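# Remove three sand cores from mould onto plywood

## Task

Lift three sand cores out of the mould: the long core with the rounded nose, plus the two upright bladed cores standing in the mould half on the robot's right. Set all three down on the plywood boards next to the mould and release them. The remaining two cores must stay upright in the mould.

## Robot and tools

Robot: two arms, left_arm and right_arm, each with six joints and a parallel gripper. Joint order, the same in every row and every result list: waist, shoulder, elbow, wrist pitch, wrist yaw, wrist roll. Stated ranges in rad: waist -2.618 to 3.054, shoulder 0.000 to 3.142, elbow 0.000 to 3.142, wrist pitch -1.571 to 1.571, wrist yaw -1.571 to 1.571, wrist roll -2.094 to 2.094. A real end stop can sit up to 0.059 rad either side of these.

Frames: the scene frame has its origin at table-top height, halfway between the nominal arm bases, +x out over the table, +z up, and left_arm on the +y side. Image left and right do not follow the arm names. Calibrated bases: left_arm at (+0.031, +0.345, 0) m, quat_wxyz (+1.000, 0, 0, +0.008); right_arm at (+0.030, -0.335, 0) m, quat_wxyz (+1.000, 0, 0, -0.014). Hand poses, velocities and wrist-camera poses are reported in each arm's own base frame; the table is in the scene frame. Printed hand positions can be a few centimetres off, more at long reach. The gripper's fingers point along its +z and open along its y; end_effector_position is the point between the pads, about 1 cm behind the tips.

Row format (shared by execute_actions and move): one flat list of 14 numbers, each in [-1, 1], covering both arms even when only one moves. Numbers 1-6 are left_arm joint offsets, number 7 its opening, numbers 8-13 right_arm joint offsets, number 14 its opening. Joint numbers are offsets, not poses: they are measured from the Joint targets shown at the start of the action (not from the previous row), so sending the same offset again moves further. Scale: 1.0 equals 2.224 rad for waist, shoulder and elbow, and 8.485 rad for the three wrist joints. Opening is absolute: +1 fully open, -1 closed; values in between send the fingers to where grip_measured reads that number. To leave a gripper alone, resend its current command (0 is a real command).

execute_actions(actions, cameras): actions is a list of actions; each action is a table of up to 15 rows, one row per 1/30 s step; a short table repeats its last row to fill 15 steps. An action is rejected for both arms if it would push a joint more than 0.059 rad outward past its range; a malformed first action or one failing this check rejects the whole call. An empty list just returns state and images. cameras: names to show; omitted, null or ["all"] gives all, [] none; unknown names invalidate the call.

move(target, speed, blend, opening_speed, blocking, cameras): target is one 14-number row or a list of up to 15 rows; every row's offsets count from the same current Joint targets. All joints travel together along interpolated paths (hand paths curve), at least 0.5 s, up to 10 s total. speed: top rad/s of the joint with the farthest to go, 0.01 to 12.57, default 0.5; one value or one per target. blend: rad by which corners of a list are rounded; default 0. opening_speed: rate of gripper command change per second on the -1..+1 scale, at least 0.2; use it to close gently. blocking=false returns after about 0.5 s while the move continues. Paths do not avoid obstacles or the other arm. Result adds a "move:" line: done, off_target (resting more than 0.035 rad from target), moving, held, or fault, plus limits=held if steps were withheld. Neither done nor off_target tells you about contact.

wait(seconds 0-10, cameras): lets the scene run with the last commands held. stop(cameras): brakes a running move. zoom_image(camera: cam_left_wrist or cam_right_wrist, region [x0,y0,x1,y1] pixels, max 504x504): enlarges part of the latest image. finished_scene(scene): integer number of the current scene; ends it permanently, call nothing after it.

Cameras: cam_left_wrist and cam_right_wrist, both 896x504, wrist-mounted. A camera stand sits behind the arms.

Result lines: Joint positions and Joint velocities, per arm, six joints then finger-pad gap (m; 0.094 open). Joint targets are what your next offsets start from. "within noise" means that arm is still. "joint sent to its limit" means a joint was clipped at its real end. "joint command not followed" means a clearance check altered targets. grip_measured uses the opening scale; empty it can read up to 2.7 mm wide, on a firm grasp about 3 mm narrow. Force builds from about 0.05 below the touch reading. grip_effort_nm is motor effort (negative closes), not pad force. Joint torques include arm weight; numbers 1-3 wrap at ±28 N m. MOTOR HOT appears at 75 °C; at 90 °C the arm folds and idles; at 100 °C it goes limp.

Motion notes: targets stay within 0.339 rad (big joints) or 2.2 rad (wrist) of measured angles per step; targets that would move the hand over 200 mm are scaled back. Large moves may need several actions. To stop pressing on something, command targets back past the measured positions.

Avoid: dropping cores or releasing them while moving, fast impacts, hard pushes into the table, mould or fixtures, contact between the arms or grippers, strain on camera cables (a cable touching something counts as the hand touching it), anything leaving the table, and long holding in stretched poses that heats motors. Loose objects may occasionally be nudged by outside disturbances.

Each tool is called after "Request:" in YAML: its name, and indented under it one key for each argument.

## Session

Request:
execute_actions:
  actions: []

Scene clock: 0.00 s.
left_arm: end_effector_position=(+0.3628, -0.0246, +0.2018) grip_measured=+1.000 grip_effort_nm=n/a end_effector_quat_wxyz=(+0.567, -0.059, +0.819, -0.064) | right_arm: end_effector_position=(+0.3464, +0.0128, +0.2780) grip_measured=+1.000 grip_effort_nm=n/a end_effector_quat_wxyz=(+0.512, -0.227, +0.829, +0.002)
Joint positions: left_arm=[-0.096 1.023 0.565 0.102 -0.051 -0.204 0.094] | right_arm=[-0.157 1.051 1.019 -0.506 -0.374 -0.477 0.094]
Joint velocities: within noise
Joint torques (N m): no reading
Heat: left arm: 32 °C; right arm: 36 °C.
Joint targets: left_arm=[-0.096 1.015 0.574 0.108 -0.052 -0.203] | right_arm=[-0.157 1.043 1.031 -0.504 -0.378 -0.476]
Tool commands: left_gripper/opening=+1.0 right_gripper/opening=+1.0

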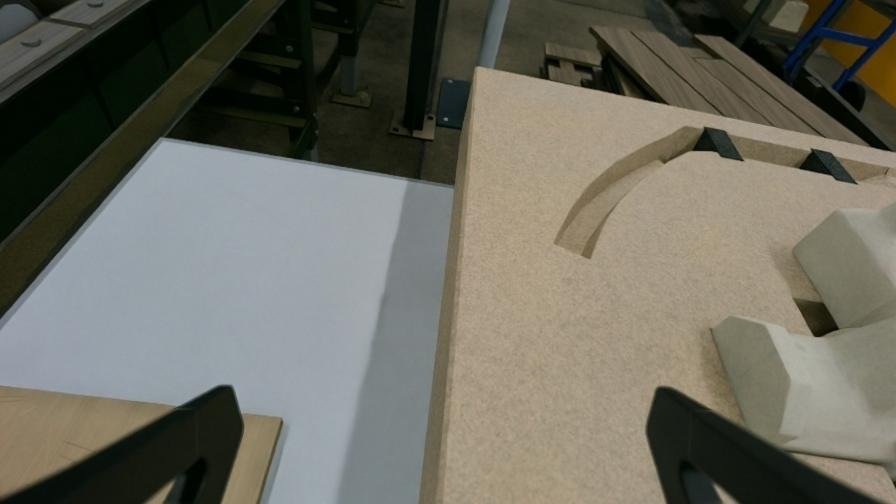

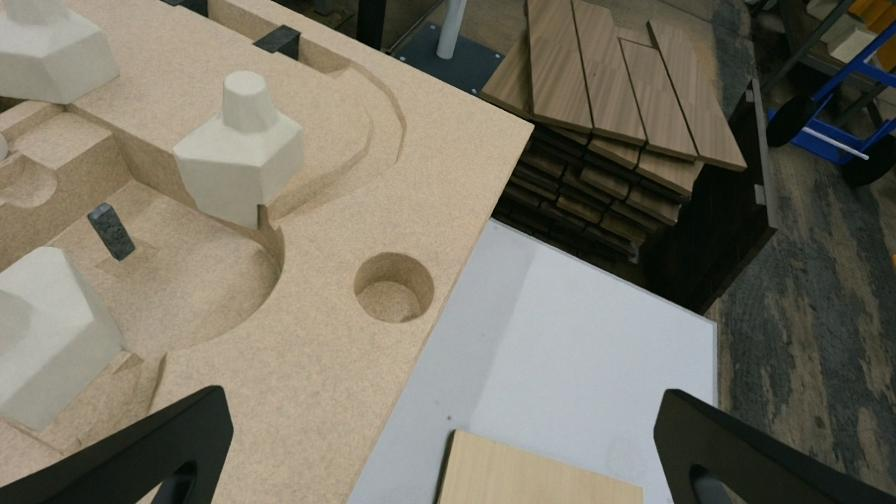

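Request:
move:
  target: [-0.182,0.0967,0.583,-0.1589,0.0061,0.0239,1,0.2954,0.0841,0.377,-0.0867,0.0446,0.0561,1]
  speed: 0.9

Scene clock: 24.97 s.
left_arm: end_effector_position=(+0.2650, -0.1398, +0.4172) grip_measured=+1.000 grip_effort_nm=0.027 end_effector_quat_wxyz=(+0.451, +0.212, +0.860, -0.112) | right_arm: end_effector_position=(+0.2645, +0.1443, +0.4156) grip_measured=+1.000 grip_effort_nm=0.032 end_effector_quat_wxyz=(+0.450, -0.221, +0.858, +0.114)
Joint positions: left_arm=[-0.493 1.226 1.855 -1.234 -0.007 -0.006 0.094] | right_arm=[0.493 1.227 1.848 -1.227 -0.006 -0.008 0.094]
Joint velocities: within noise
Joint torques (N m): left_arm=[-0.53 -1.54 5.29 1.96 0.1 0.01] | right_arm=[0.64 -1.62 6.13 1.23 0.06 0.07]
Heat: left arm: 36 °C; right arm: 38 °C.
Joint targets: left_arm=[-0.501 1.230 1.871 -1.240 0.000 0.000] | right_arm=[0.500 1.230 1.870 -1.240 0.000 0.000]
move: done

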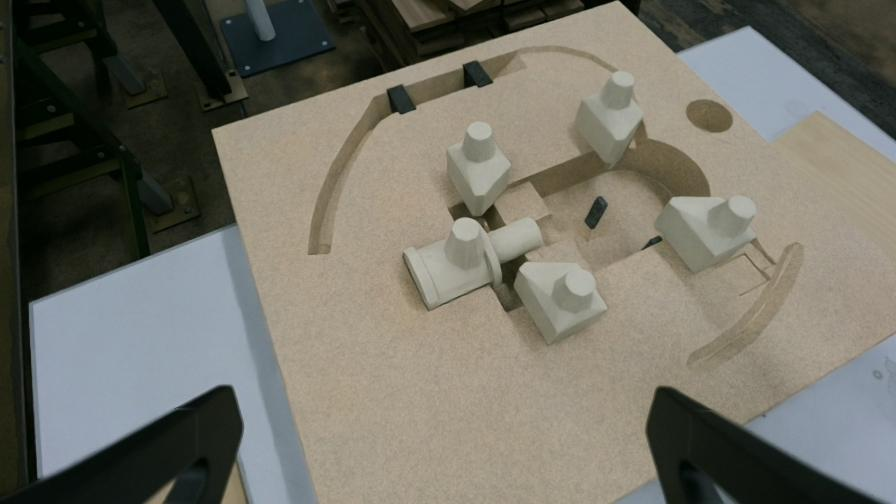

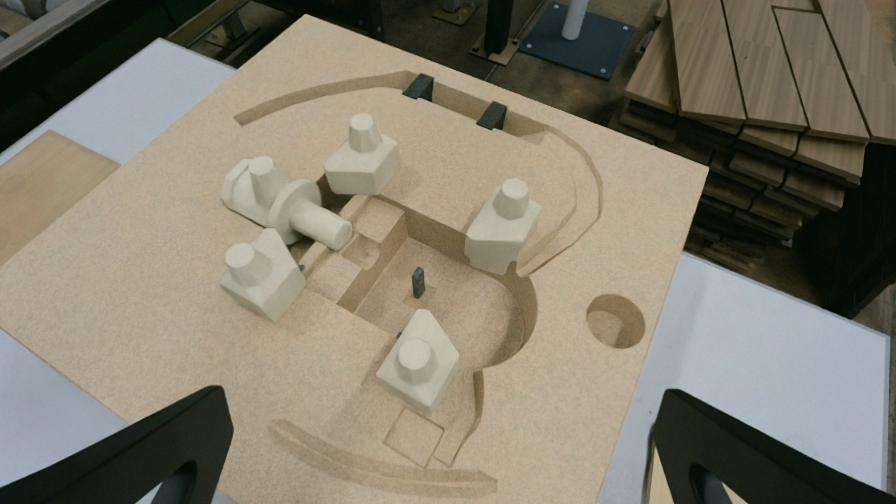

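Request:
move:
  target: [0.3826,0.0306,-0.0886,0.0016,0,0,1,-0.3822,0.0306,-0.0886,0.0016,0,0,1]
  speed: 0.9

Scene clock: 65.90 s.
left_arm: end_effector_position=(+0.2989, +0.1088, +0.3317) grip_measured=+1.000 grip_effort_nm=0.017 end_effector_quat_wxyz=(+0.347, -0.163, +0.921, +0.061) | right_arm: end_effector_position=(+0.3010, -0.1074, +0.3321) grip_measured=+1.000 grip_effort_nm=0.022 end_effector_quat_wxyz=(+0.349, +0.158, +0.922, -0.063)
Joint positions: left_arm=[0.344 1.295 1.679 -1.234 -0.003 -0.005 0.094] | right_arm=[-0.345 1.297 1.679 -1.228 0.001 -0.007 0.094]
Joint velocities: within noise
Joint torques (N m): left_arm=[0.47 -2.91 4.15 1.79 0.06 0] | right_arm=[-0.5 -2.95 4.6 1.16 -0.01 0.03]
Heat: left arm: 38 °C; right arm: 38 °C.
Joint targets: left_arm=[0.351 1.299 1.674 -1.227 0.000 0.000] | right_arm=[-0.350 1.298 1.673 -1.227 0.000 0.000]
move: done

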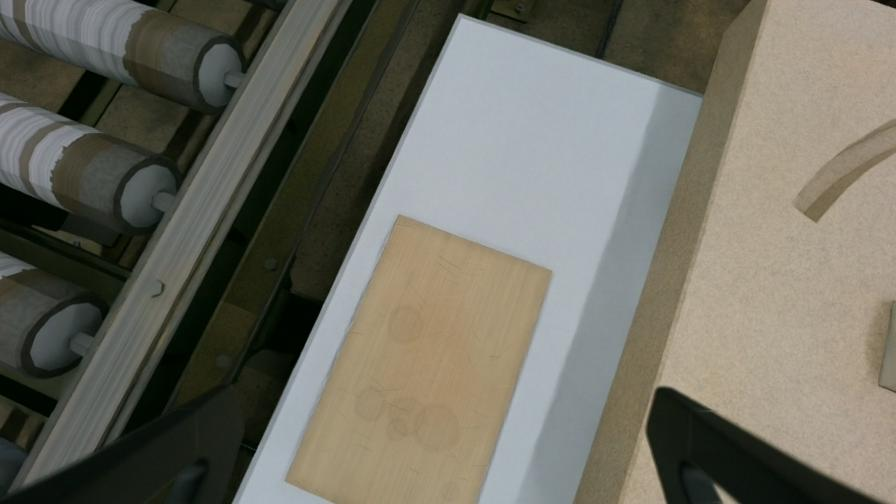

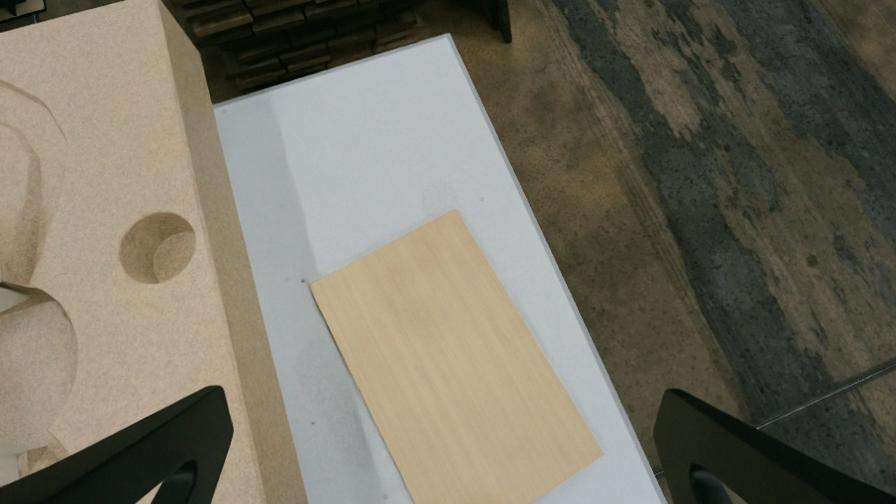

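Request:
move:
  target: [-0.3939,0.21,0.0382,0.0276,0,0,1,0.4029,0.1358,0.0328,-0.014,0,0,1]
  speed: 0.9

Scene clock: 87.53 s.
left_arm: end_effector_position=(+0.3828, -0.2245, +0.2157) grip_measured=+1.000 grip_effort_nm=0.022 end_effector_quat_wxyz=(+0.255, +0.252, +0.931, -0.071) | right_arm: end_effector_position=(+0.2991, +0.1838, +0.2367) grip_measured=+1.000 grip_effort_nm=0.017 end_effector_quat_wxyz=(+0.172, -0.269, +0.946, +0.049)
Joint positions: left_arm=[-0.531 1.759 1.732 -1.009 0.003 -0.004 0.094] | right_arm=[0.547 1.597 1.716 -1.33 -0.002 -0.006 0.094]
Joint velocities: within noise
Joint torques (N m): left_arm=[0.42 -7.19 7.39 1.6 0 0] | right_arm=[-0.16 -5.49 7.66 0.58 0.01 0.02]
Heat: left arm: 38 °C; right arm: 38 °C.
Joint targets: left_arm=[-0.526 1.766 1.759 -0.993 0.000 0.000] | right_arm=[0.546 1.600 1.746 -1.345 0.000 0.000]
move: done

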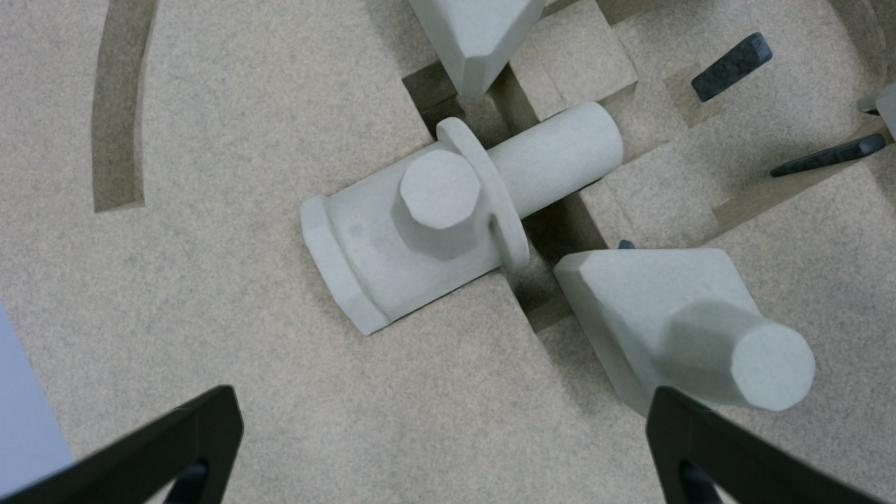

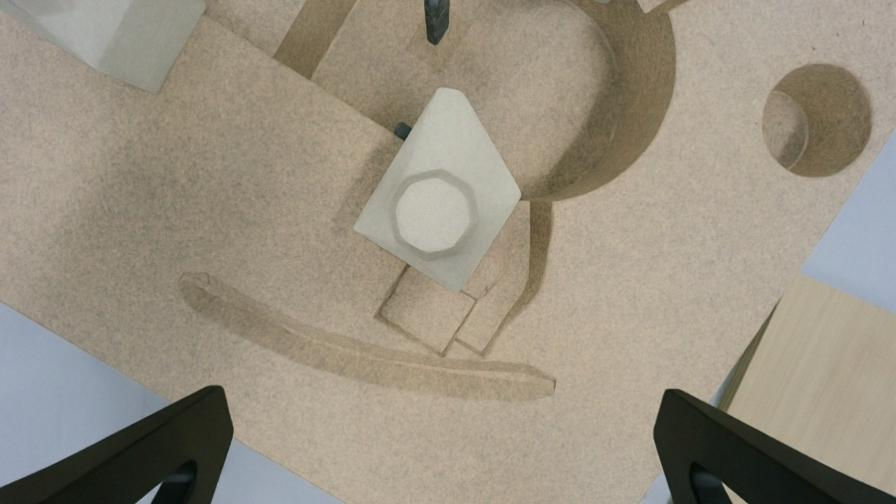

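Request:
move:
  target: [0.0022,0.0679,0.0063,0.0199,0,0,1,0.0063,0.0225,-0.0495,0.0202,0,0,1]
  speed: 0.4

Scene clock: 121.80 s.
left_arm: end_effector_position=(+0.4256, -0.2497, +0.1762) grip_measured=+1.000 grip_effort_nm=0.027 end_effector_quat_wxyz=(+0.270, +0.251, +0.927, -0.076) | right_arm: end_effector_position=(+0.3194, +0.1985, +0.2065) grip_measured=+1.000 grip_effort_nm=0.017 end_effector_quat_wxyz=(+0.177, -0.271, +0.945, +0.051)
Joint positions: left_arm=[-0.531 1.908 1.746 -0.841 0.003 -0.004 0.094] | right_arm=[0.553 1.647 1.64 -1.194 -0.002 -0.006 0.094]
Joint velocities: within noise
Joint torques (N m): left_arm=[0.84 -8.32 7.56 1.64 -0.04 -0.02] | right_arm=[0.59 -6.17 5.2 0.87 0.01 0.03]
Heat: left arm: 37 °C; right arm: 36 °C.
Joint targets: left_arm=[-0.521 1.916 1.773 -0.824 0.000 0.000] | right_arm=[0.560 1.650 1.636 -1.174 0.000 0.000]
move: done

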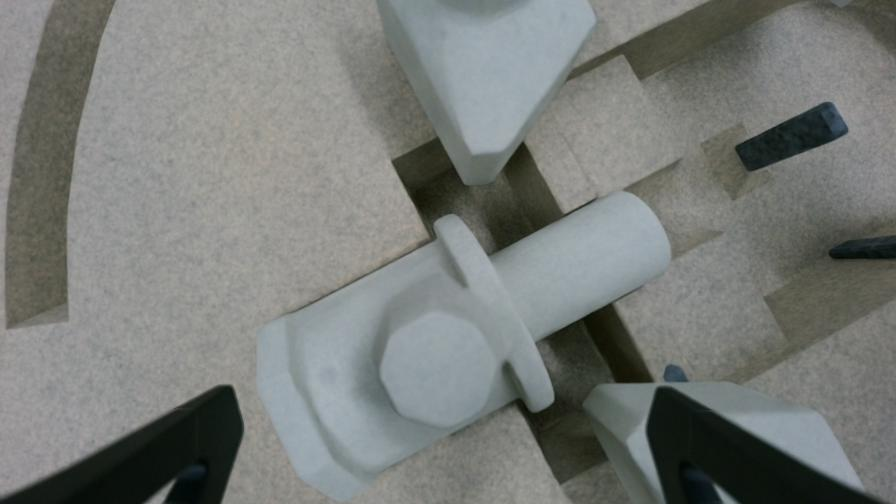

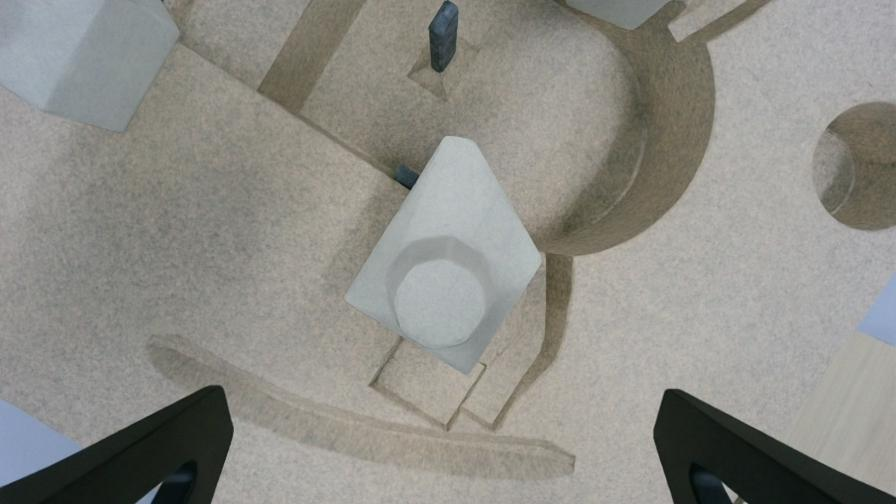

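Request:
move:
  target: [0.0016,0.0171,-0.0373,0.0144,0,0,1,0.0013,0.0144,-0.0827,0.0255,0,0,1]
  speed: 0.3

Scene clock: 138.47 s.
left_arm: end_effector_position=(+0.4419, -0.2554, +0.1598) grip_measured=+1.000 grip_effort_nm=0.027 end_effector_quat_wxyz=(+0.290, +0.246, +0.921, -0.080) | right_arm: end_effector_position=(+0.3318, +0.2076, +0.1540) grip_measured=+1.000 grip_effort_nm=0.027 end_effector_quat_wxyz=(+0.179, -0.273, +0.944, +0.052)
Joint positions: left_arm=[-0.525 1.937 1.697 -0.72 0.003 -0.004 0.094] | right_arm=[0.556 1.675 1.458 -0.979 -0.002 -0.006 0.094]
Joint velocities: within noise
Joint torques (N m): left_arm=[0.62 -7.99 4.93 1.71 0 -0.01] | right_arm=[0.62 -6.22 5.23 0.87 0.01 0.02]
Heat: left arm: 37 °C; right arm: 37 °C.
Joint targets: left_arm=[-0.517 1.954 1.690 -0.702 0.000 0.000] | right_arm=[0.563 1.683 1.452 -0.958 0.000 0.000]
move: done

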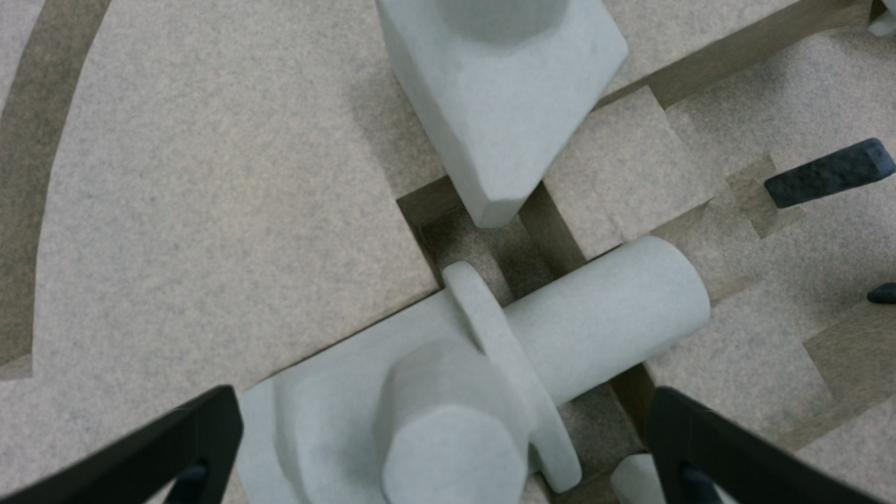

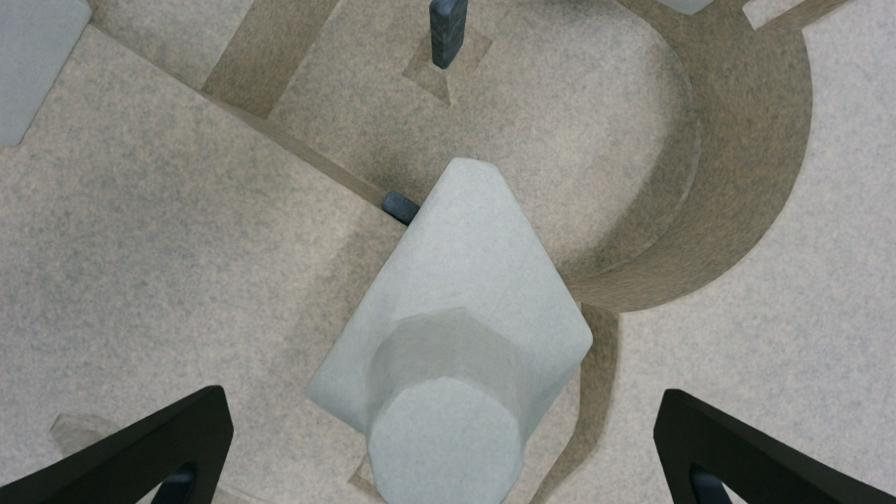

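Request:
move:
  target:
    - [0,0.0036,-0.0144,0,0,0,1,0,0,0,0,0,0,1]
    - [0,0.0036,-0.0144,0,0,0,-0.6,0,0,0,0,0,0,-0.6]
  speed: 0.3
  opening_speed: 0.8

Scene clock: 146.50 s.
left_arm: end_effector_position=(+0.4354, -0.2552, +0.1450) grip_measured=+0.053 grip_effort_nm=-0.989 end_effector_quat_wxyz=(+0.272, +0.248, +0.926, -0.084) | right_arm: end_effector_position=(+0.3326, +0.2075, +0.1543) grip_measured=-0.313 grip_effort_nm=-0.999 end_effector_quat_wxyz=(+0.181, -0.272, +0.944, +0.051)
Joint positions: left_arm=[-0.525 1.943 1.666 -0.716 0.02 -0.007 0.049] | right_arm=[0.556 1.675 1.458 -0.976 0.001 -0.006 0.032]
Joint velocities: within noise
Joint torques (N m): left_arm=[0.53 -7.88 4.81 1.65 -0.2 0.01] | right_arm=[0.62 -6.22 5.23 0.87 -0.01 0.03]
Heat: left arm: 36 °C; right arm: 37 °C.
Joint targets: left_arm=[-0.517 1.962 1.658 -0.702 0.000 0.000] | right_arm=[0.563 1.683 1.452 -0.957 0.000 0.000]
move: done

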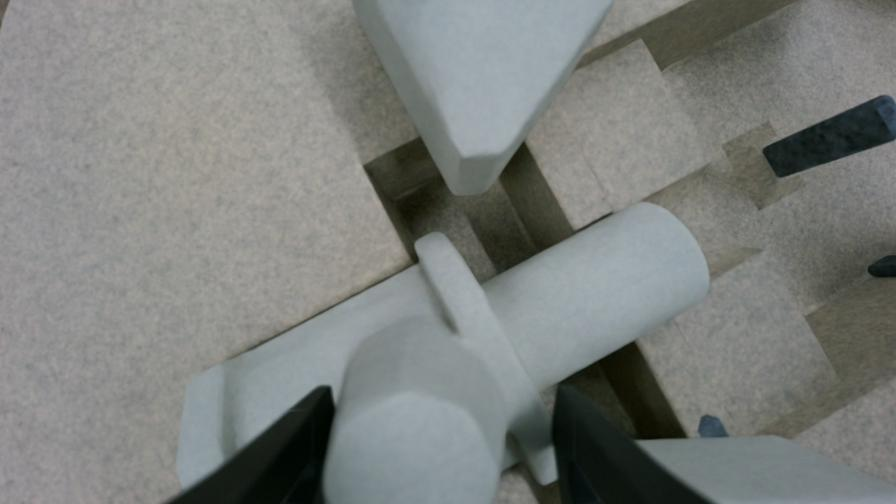

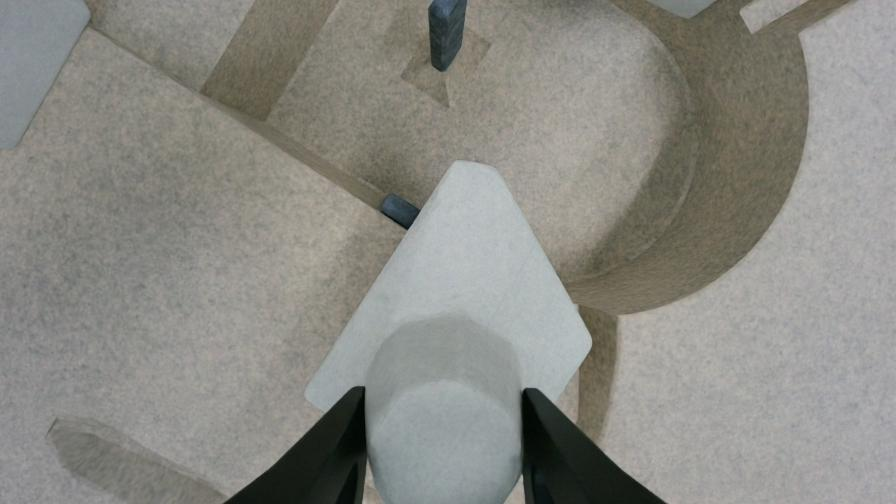

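Request:
move:
  target:
    - [0,0,0,0,0,0,1,0,0.0072,0.0845,-0.021,0,0,-0.6]
    - [0,0,0,0,0,0,1,0,0.0265,0.1808,-0.0411,0,0,-0.6]
    - [0,0,0,0,0,0,1,0,0.0634,0.3058,-0.064,0,0,-0.6]
  speed: 0.3
  blend: 0.03

Scene clock: 165.80 s.
left_arm: end_effector_position=(+0.4367, -0.2531, +0.1449) grip_measured=+0.998 grip_effort_nm=0.144 end_effector_quat_wxyz=(+0.273, +0.247, +0.926, -0.078) | right_arm: end_effector_position=(+0.3270, +0.2040, +0.2593) grip_measured=-0.314 grip_effort_nm=-1.004 end_effector_quat_wxyz=(+0.155, -0.274, +0.948, +0.043)
Joint positions: left_arm=[-0.525 1.943 1.666 -0.716 0.008 -0.006 0.094] | right_arm=[0.556 1.822 2.089 -1.515 0.001 -0.006 0.032]
Joint velocities: within noise
Joint torques (N m): left_arm=[0.58 -7.91 4.68 1.64 -0.07 0] | right_arm=[0.62 -7.12 8.36 0.73 -0.01 0.03]
Heat: left arm: 37 °C; right arm: 36 °C.
Joint targets: left_arm=[-0.517 1.962 1.658 -0.702 0.000 0.000] | right_arm=[0.563 1.824 2.132 -1.500 0.000 0.000]
move: off_target (right_arm); blend cut to 0 rad at target 1; right_arm: the elbow is farthest, 0.043 rad from its target

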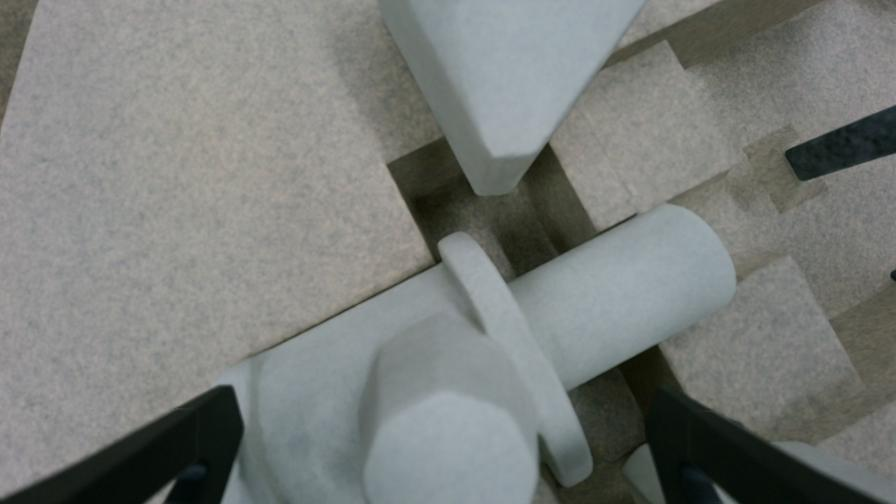

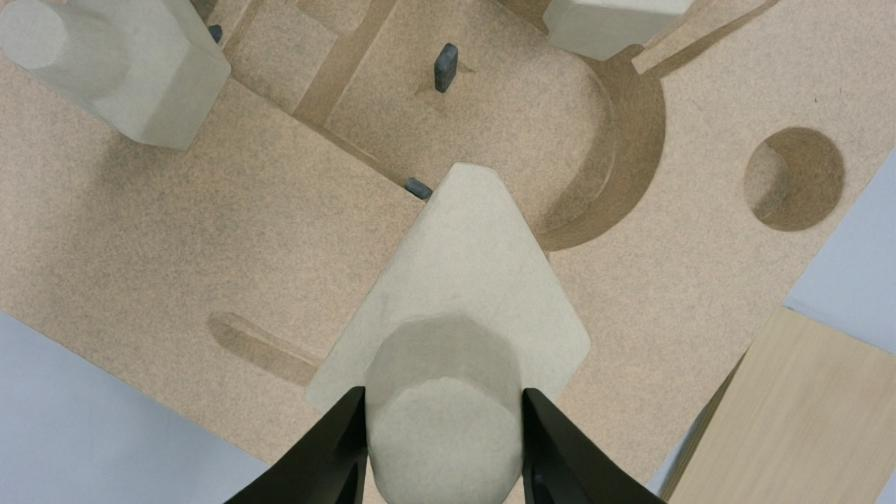

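Request:
move:
  target:
    - [0,0.0989,0.228,-0.0547,0,0,1,0,0,0,0,0,0,-0.6]
    - [0,0.0989,0.228,-0.0547,0,0.1061,1,0,0,0,0,0,0,-0.6]
  speed: 0.5

Scene clock: 173.40 s.
left_arm: end_effector_position=(+0.4399, -0.2535, +0.1626) grip_measured=+0.998 grip_effort_nm=0.139 end_effector_quat_wxyz=(+0.192, +0.639, +0.744, +0.036) | right_arm: end_effector_position=(+0.3266, +0.2038, +0.2592) grip_measured=-0.314 grip_effort_nm=-1.004 end_effector_quat_wxyz=(+0.154, -0.274, +0.948, +0.043)
Joint positions: left_arm=[-0.525 2.157 2.139 -1.16 0.001 0.894 0.094] | right_arm=[0.556 1.822 2.089 -1.517 0.001 -0.006 0.032]
Joint velocities: within noise
Joint torques (N m): left_arm=[0.58 -8.65 7.19 1.15 0.01 0] | right_arm=[0.64 -7.09 8.35 0.76 -0.01 0.03]
Heat: left arm: 37 °C; right arm: 36 °C.
Joint targets: left_arm=[-0.517 2.183 2.165 -1.166 0.000 0.900] | right_arm=[0.563 1.824 2.132 -1.501 0.000 0.000]
move: off_target (right_arm); right_arm: the elbow is farthest, 0.043 rad from its target

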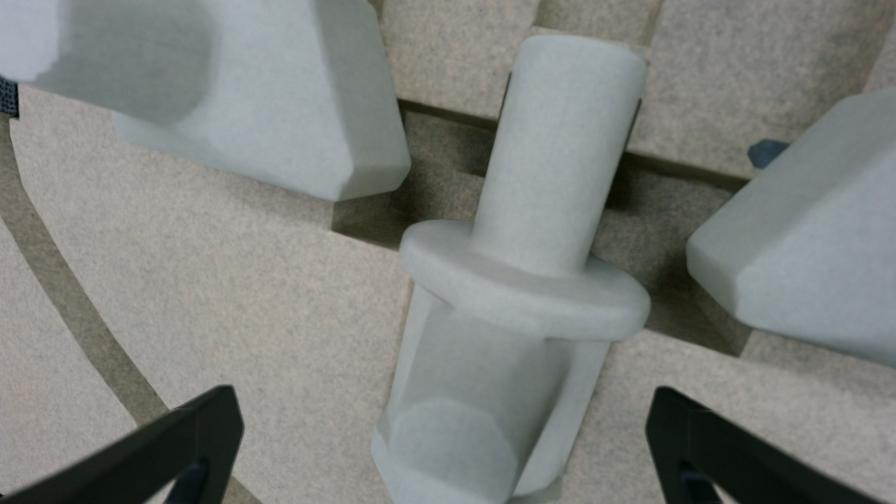

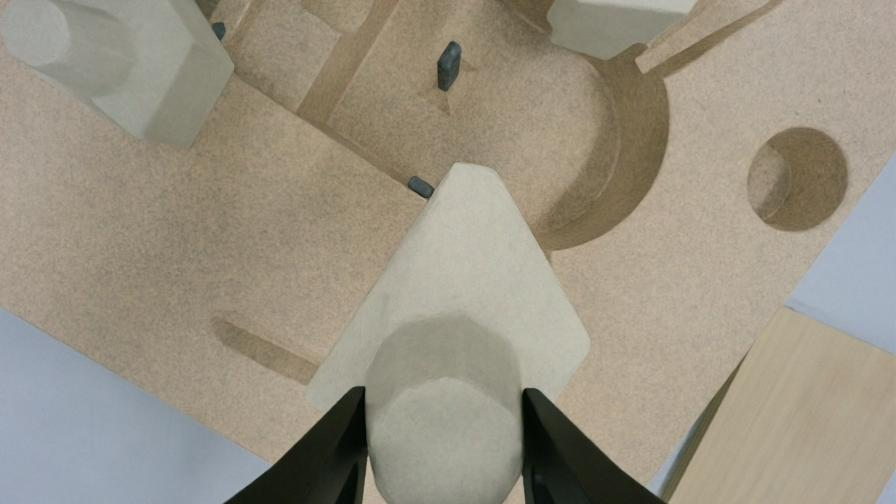

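Request:
move:
  target:
    - [-0.0,-0.004,-0.027,0.0047,0,0,1,0,0,0,0,0,0,-0.6]
    - [0,-0.004,-0.027,0.0047,0,0,-0.6,0,0,0,0,0,0,-0.6]
  speed: 0.3
  opening_speed: 0.8

Scene clock: 180.30 s.
left_arm: end_effector_position=(+0.4369, -0.2522, +0.1538) grip_measured=-0.228 grip_effort_nm=-0.999 end_effector_quat_wxyz=(+0.182, +0.641, +0.745, +0.033) | right_arm: end_effector_position=(+0.3265, +0.2037, +0.2592) grip_measured=-0.314 grip_effort_nm=-1.004 end_effector_quat_wxyz=(+0.154, -0.274, +0.948, +0.043)
Joint positions: left_arm=[-0.525 2.157 2.11 -1.152 0.002 0.896 0.036] | right_arm=[0.556 1.822 2.089 -1.517 0.001 -0.006 0.032]
Joint velocities: within noise
Joint torques (N m): left_arm=[0.68 -9.24 4.53 1.43 -0.01 -0.01] | right_arm=[0.64 -7.09 8.34 0.77 -0.02 0.03]
Heat: left arm: 37 °C; right arm: 37 °C.
Joint targets: left_arm=[-0.517 2.174 2.105 -1.126 0.000 0.900] | right_arm=[0.563 1.824 2.132 -1.501 0.000 0.000]
move: off_target (right_arm); right_arm: the elbow is farthest, 0.043 rad from its target

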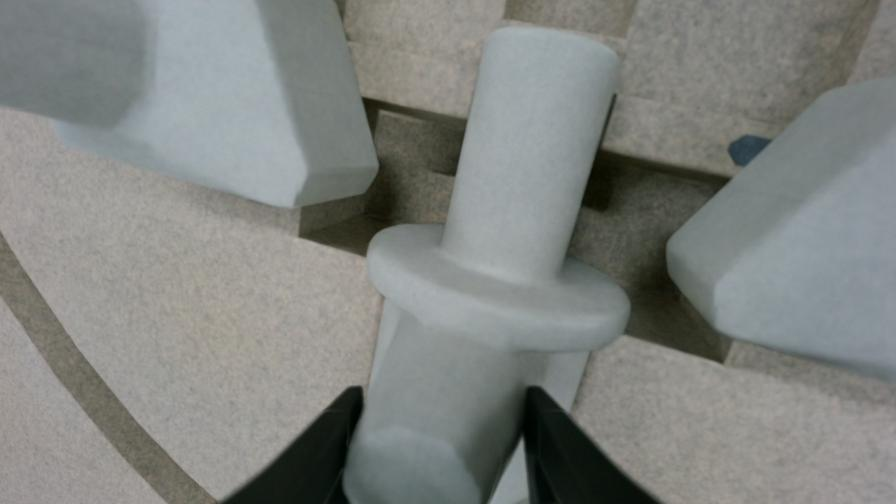

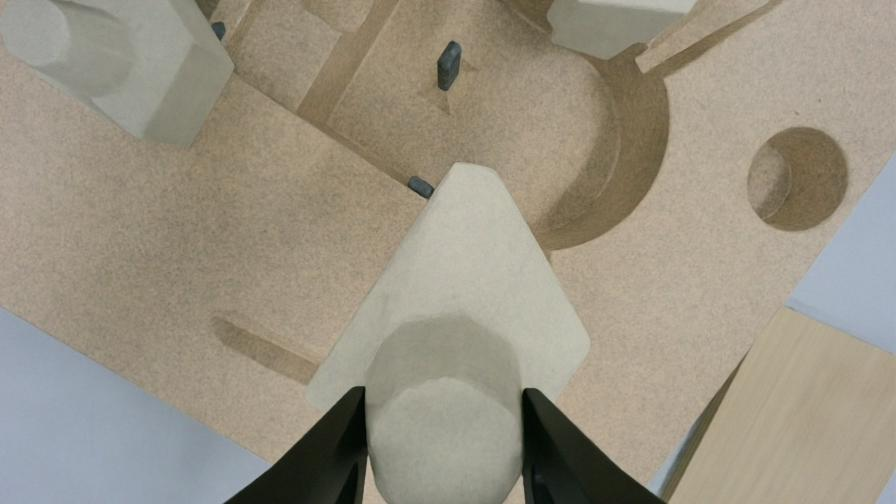

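Request:
move:
  target:
    - [0,0.0252,0.1124,-0.0205,0,0.1061,-0.6,0,0,0,0,0,0,-0.6]
    - [0,-0.0805,-0.0202,0.0097,0,0.1061,-0.6,0,0,0,0,0,0,-0.6]
    - [0,-0.1219,-0.0198,0.0106,0,0.1061,-0.6,0,0,0,0,0,0,-0.6]
  speed: 0.3
  blend: 0.03

Scene clock: 193.77 s.
left_arm: end_effector_position=(+0.4397, -0.2392, +0.1656) grip_measured=-0.287 grip_effort_nm=-0.994 end_effector_quat_wxyz=(+0.169, +0.871, +0.444, +0.125) | right_arm: end_effector_position=(+0.3265, +0.2037, +0.2592) grip_measured=-0.314 grip_effort_nm=-1.004 end_effector_quat_wxyz=(+0.154, -0.274, +0.948, +0.043)
Joint positions: left_arm=[-0.507 2.085 2.027 -1.09 -0.018 1.696 0.034] | right_arm=[0.556 1.822 2.089 -1.517 0.001 -0.006 0.032]
Joint velocities: within noise
Joint torques (N m): left_arm=[-0.79 -24.06 7.9 1.8 0.22 1.2] | right_arm=[0.65 -7.1 8.34 0.77 -0.01 0.03]
Heat: left arm: 41 °C; right arm: 38 °C.
Joint targets: left_arm=[-0.517 1.902 2.061 -1.036 0.000 1.800] | right_arm=[0.563 1.824 2.132 -1.500 0.000 0.000]
move: off_target (left_arm, right_arm); left_arm: the shoulder is farthest, 0.182 rad from its target; right_arm: the elbow is farthest, 0.043 rad from its target

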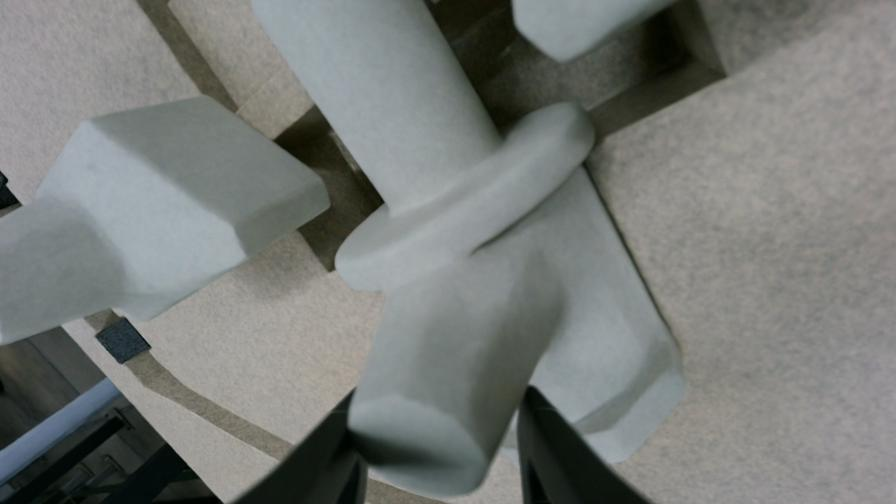

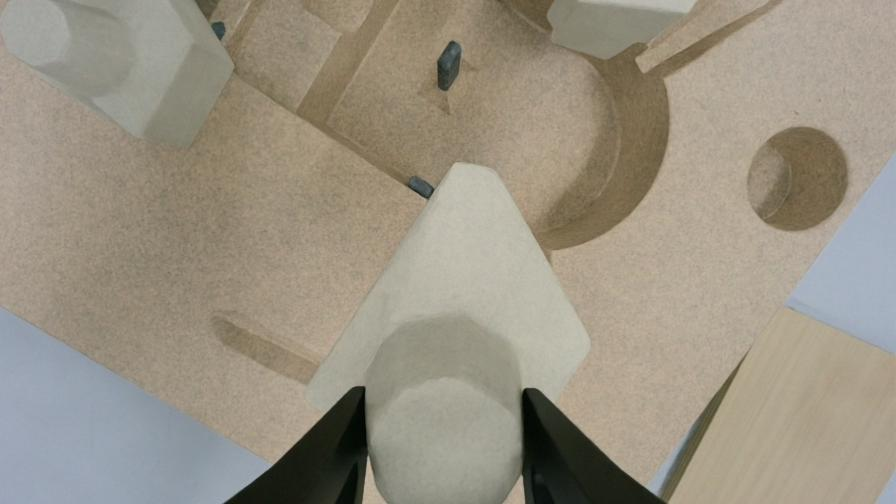

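Request:
move:
  target:
    - [0,0.0877,0,-0.006,0,-0.0123,-0.6,0,0,0,0,0,0,-0.6]
    - [0,0.0877,0,-0.006,0,-0.0123,1,0,0,0,0,0,0,-0.6]
    - [0,0.1223,0.0425,-0.0165,0,-0.1061,1,0,0,0,0,0,0,-0.6]
  speed: 0.4

Scene clock: 203.00 s.
left_arm: end_effector_position=(+0.4420, -0.2425, +0.1620) grip_measured=+0.998 grip_effort_nm=0.139 end_effector_quat_wxyz=(+0.185, +0.638, +0.746, +0.045) | right_arm: end_effector_position=(+0.3265, +0.2037, +0.2592) grip_measured=-0.314 grip_effort_nm=-1.004 end_effector_quat_wxyz=(+0.154, -0.274, +0.948, +0.043)
Joint positions: left_arm=[-0.509 2.15 2.13 -1.168 -0.015 0.908 0.094] | right_arm=[0.556 1.822 2.089 -1.517 0.001 -0.006 0.032]
Joint velocities: within noise
Joint torques (N m): left_arm=[-0.57 -8.77 7.16 1.07 0.19 -0.15] | right_arm=[0.62 -7.1 8.35 0.77 -0.01 0.03]
Heat: left arm: 45 °C; right arm: 39 °C.
Joint targets: left_arm=[-0.517 2.174 2.156 -1.176 0.000 0.900] | right_arm=[0.563 1.824 2.132 -1.500 0.000 0.000]
move: off_target (right_arm); right_arm: the elbow is farthest, 0.043 rad from its target

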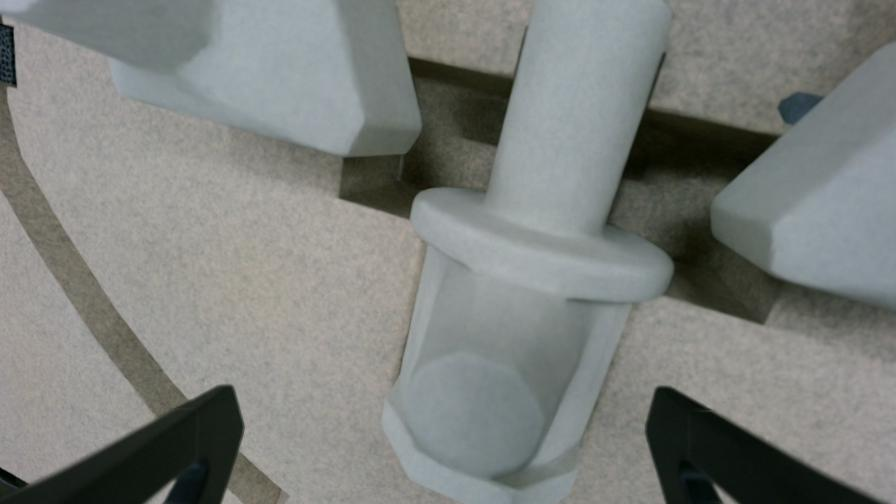

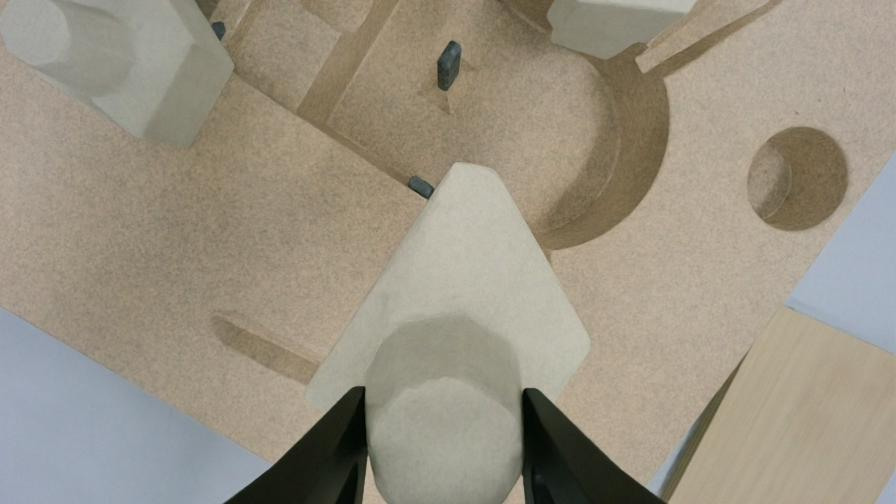

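Request:
move:
  target:
    - [-0.0054,0,-0.0229,0.0059,0,0,1,0,0,0,0,0,0,-0.6]
    - [-0.0054,0,-0.0229,0.0059,0,0,-0.6,0,0,0,0,0,0,-0.6]
    - [-0.0054,0.0252,0.0895,-0.0146,0,0,-0.6,0,0,0,0,0,0,-0.6]
  speed: 0.25

Scene clock: 210.07 s.
left_arm: end_effector_position=(+0.4364, -0.2507, +0.1636) grip_measured=-0.275 grip_effort_nm=-0.999 end_effector_quat_wxyz=(+0.157, +0.646, +0.746, +0.029) | right_arm: end_effector_position=(+0.3265, +0.2037, +0.2591) grip_measured=-0.314 grip_effort_nm=-0.999 end_effector_quat_wxyz=(+0.154, -0.274, +0.948, +0.043)
Joint positions: left_arm=[-0.522 2.239 2.303 -1.313 0.003 0.904 0.034] | right_arm=[0.556 1.822 2.089 -1.518 0.001 -0.006 0.032]
Joint velocities: within noise
Joint torques (N m): left_arm=[-0.49 -11.47 9.17 1.2 -0.01 -0.08] | right_arm=[0.64 -7.1 8.34 0.76 -0.02 0.03]
Heat: left arm: 43 °C; right arm: 39 °C.
Joint targets: left_arm=[-0.529 2.231 2.354 -1.300 0.000 0.900] | right_arm=[0.563 1.824 2.132 -1.501 0.000 0.000]
move: off_target (left_arm, right_arm); left_arm: the elbow is farthest, 0.052 rad from its target; right_arm: the elbow is farthest, 0.043 rad from its target

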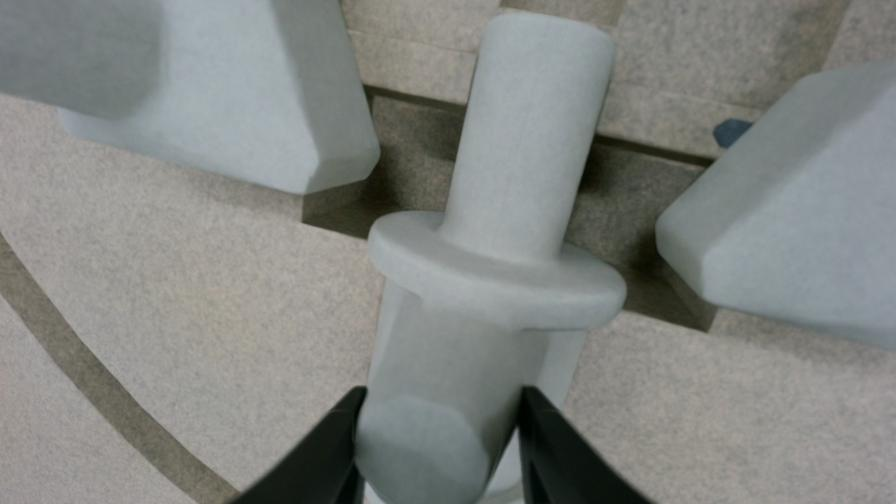

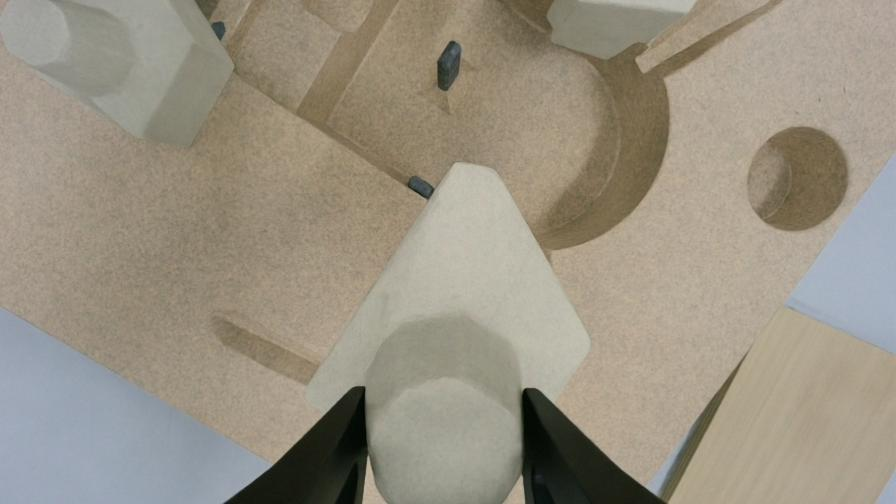

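Request:
move:
  target: [0,-0.1124,-0.1187,0.0302,0,0,-0.6,0,0,0,0,0,0,-0.6]
  speed: 0.25

Scene clock: 217.00 s.
left_arm: end_effector_position=(+0.4316, -0.2474, +0.1846) grip_measured=-0.278 grip_effort_nm=-0.994 end_effector_quat_wxyz=(+0.213, +0.638, +0.739, +0.041) | right_arm: end_effector_position=(+0.3265, +0.2037, +0.2591) grip_measured=-0.314 grip_effort_nm=-1.004 end_effector_quat_wxyz=(+0.154, -0.274, +0.948, +0.043)
Joint positions: left_arm=[-0.523 2.071 2.076 -1.137 0 0.902 0.034] | right_arm=[0.556 1.822 2.089 -1.518 0.001 -0.006 0.032]
Joint velocities: within noise
Joint torques (N m): left_arm=[-0.47 -16.69 6.3 2.31 0.02 -0.08] | right_arm=[0.62 -7.12 8.35 0.77 -0.01 0.03]
Heat: left arm: 46 °C; right arm: 39 °C.
Joint targets: left_arm=[-0.529 1.981 2.091 -1.044 0.000 0.900] | right_arm=[0.563 1.824 2.132 -1.501 0.000 0.000]
move: off_target (left_arm, right_arm); left_arm: the wrist pitch is farthest, 0.094 rad from its target; right_arm: the elbow is farthest, 0.043 rad from its target

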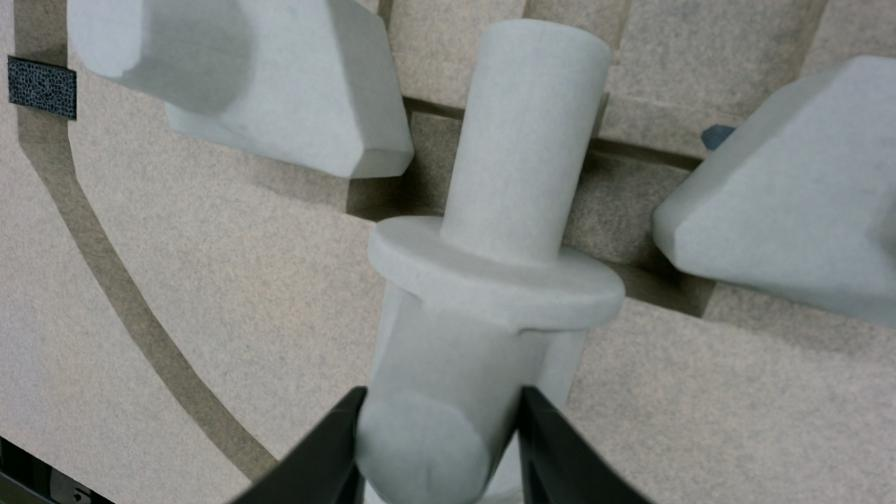

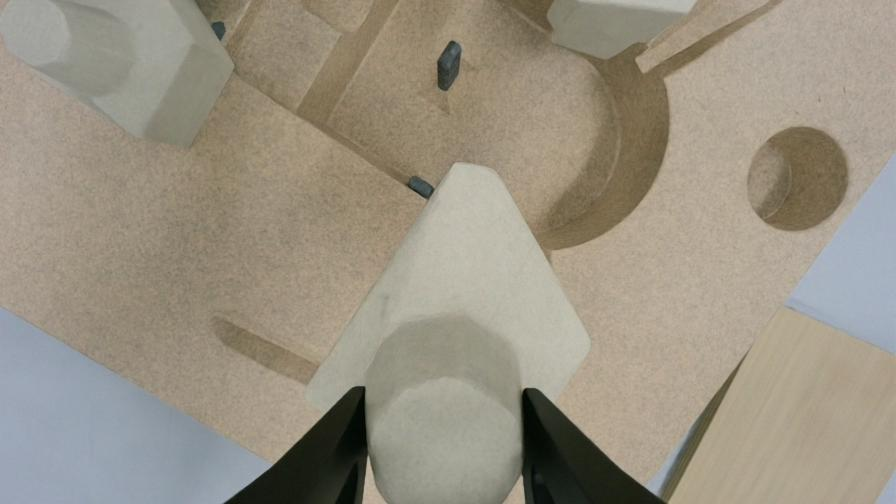

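Request:
move:
  target: [0,-0.0679,-0.0139,0.0052,0,0,-0.6,0,0,0,0,0,0,-0.6]
  speed: 0.25
  cameras: ["cam_left_wrist"]

Scene clock: 221.47 s.
left_arm: end_effector_position=(+0.4193, -0.2401, +0.2541) grip_measured=-0.278 grip_effort_nm=-0.989 end_effector_quat_wxyz=(+0.291, +0.624, +0.723, +0.057) | right_arm: end_effector_position=(+0.3265, +0.2037, +0.2591) grip_measured=-0.314 grip_effort_nm=-1.004 end_effector_quat_wxyz=(+0.154, -0.274, +0.948, +0.043)
Joint positions: left_arm=[-0.523 1.906 2.042 -1.105 -0.001 0.902 0.034] | right_arm=[0.556 1.822 2.089 -1.518 0.001 -0.006 0.032]
Joint velocities: within noise
Joint torques (N m): left_arm=[-0.46 -14.41 6.42 2.7 0.04 -0.07] | right_arm=[0.64 -7.1 8.34 0.76 -0.02 0.03]
Heat: left arm: 50 °C; right arm: 39 °C.
Joint targets: left_arm=[-0.529 1.829 2.060 -1.000 0.000 0.900] | right_arm=[0.563 1.824 2.132 -1.501 0.000 0.000]
move: off_target (left_arm, right_arm); left_arm: the wrist pitch is farthest, 0.105 rad from its target; right_arm: the elbow is farthest, 0.043 rad from its target
Images, in order (width x height): cam_left_wrist 896x504.

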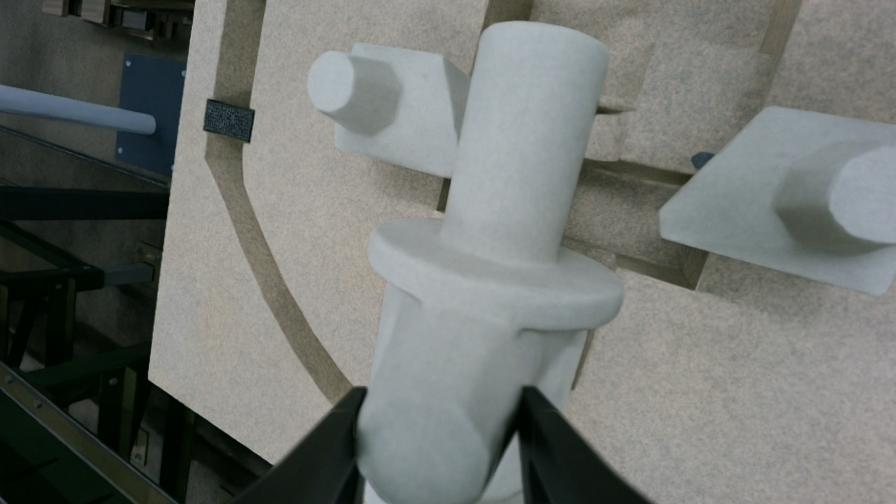

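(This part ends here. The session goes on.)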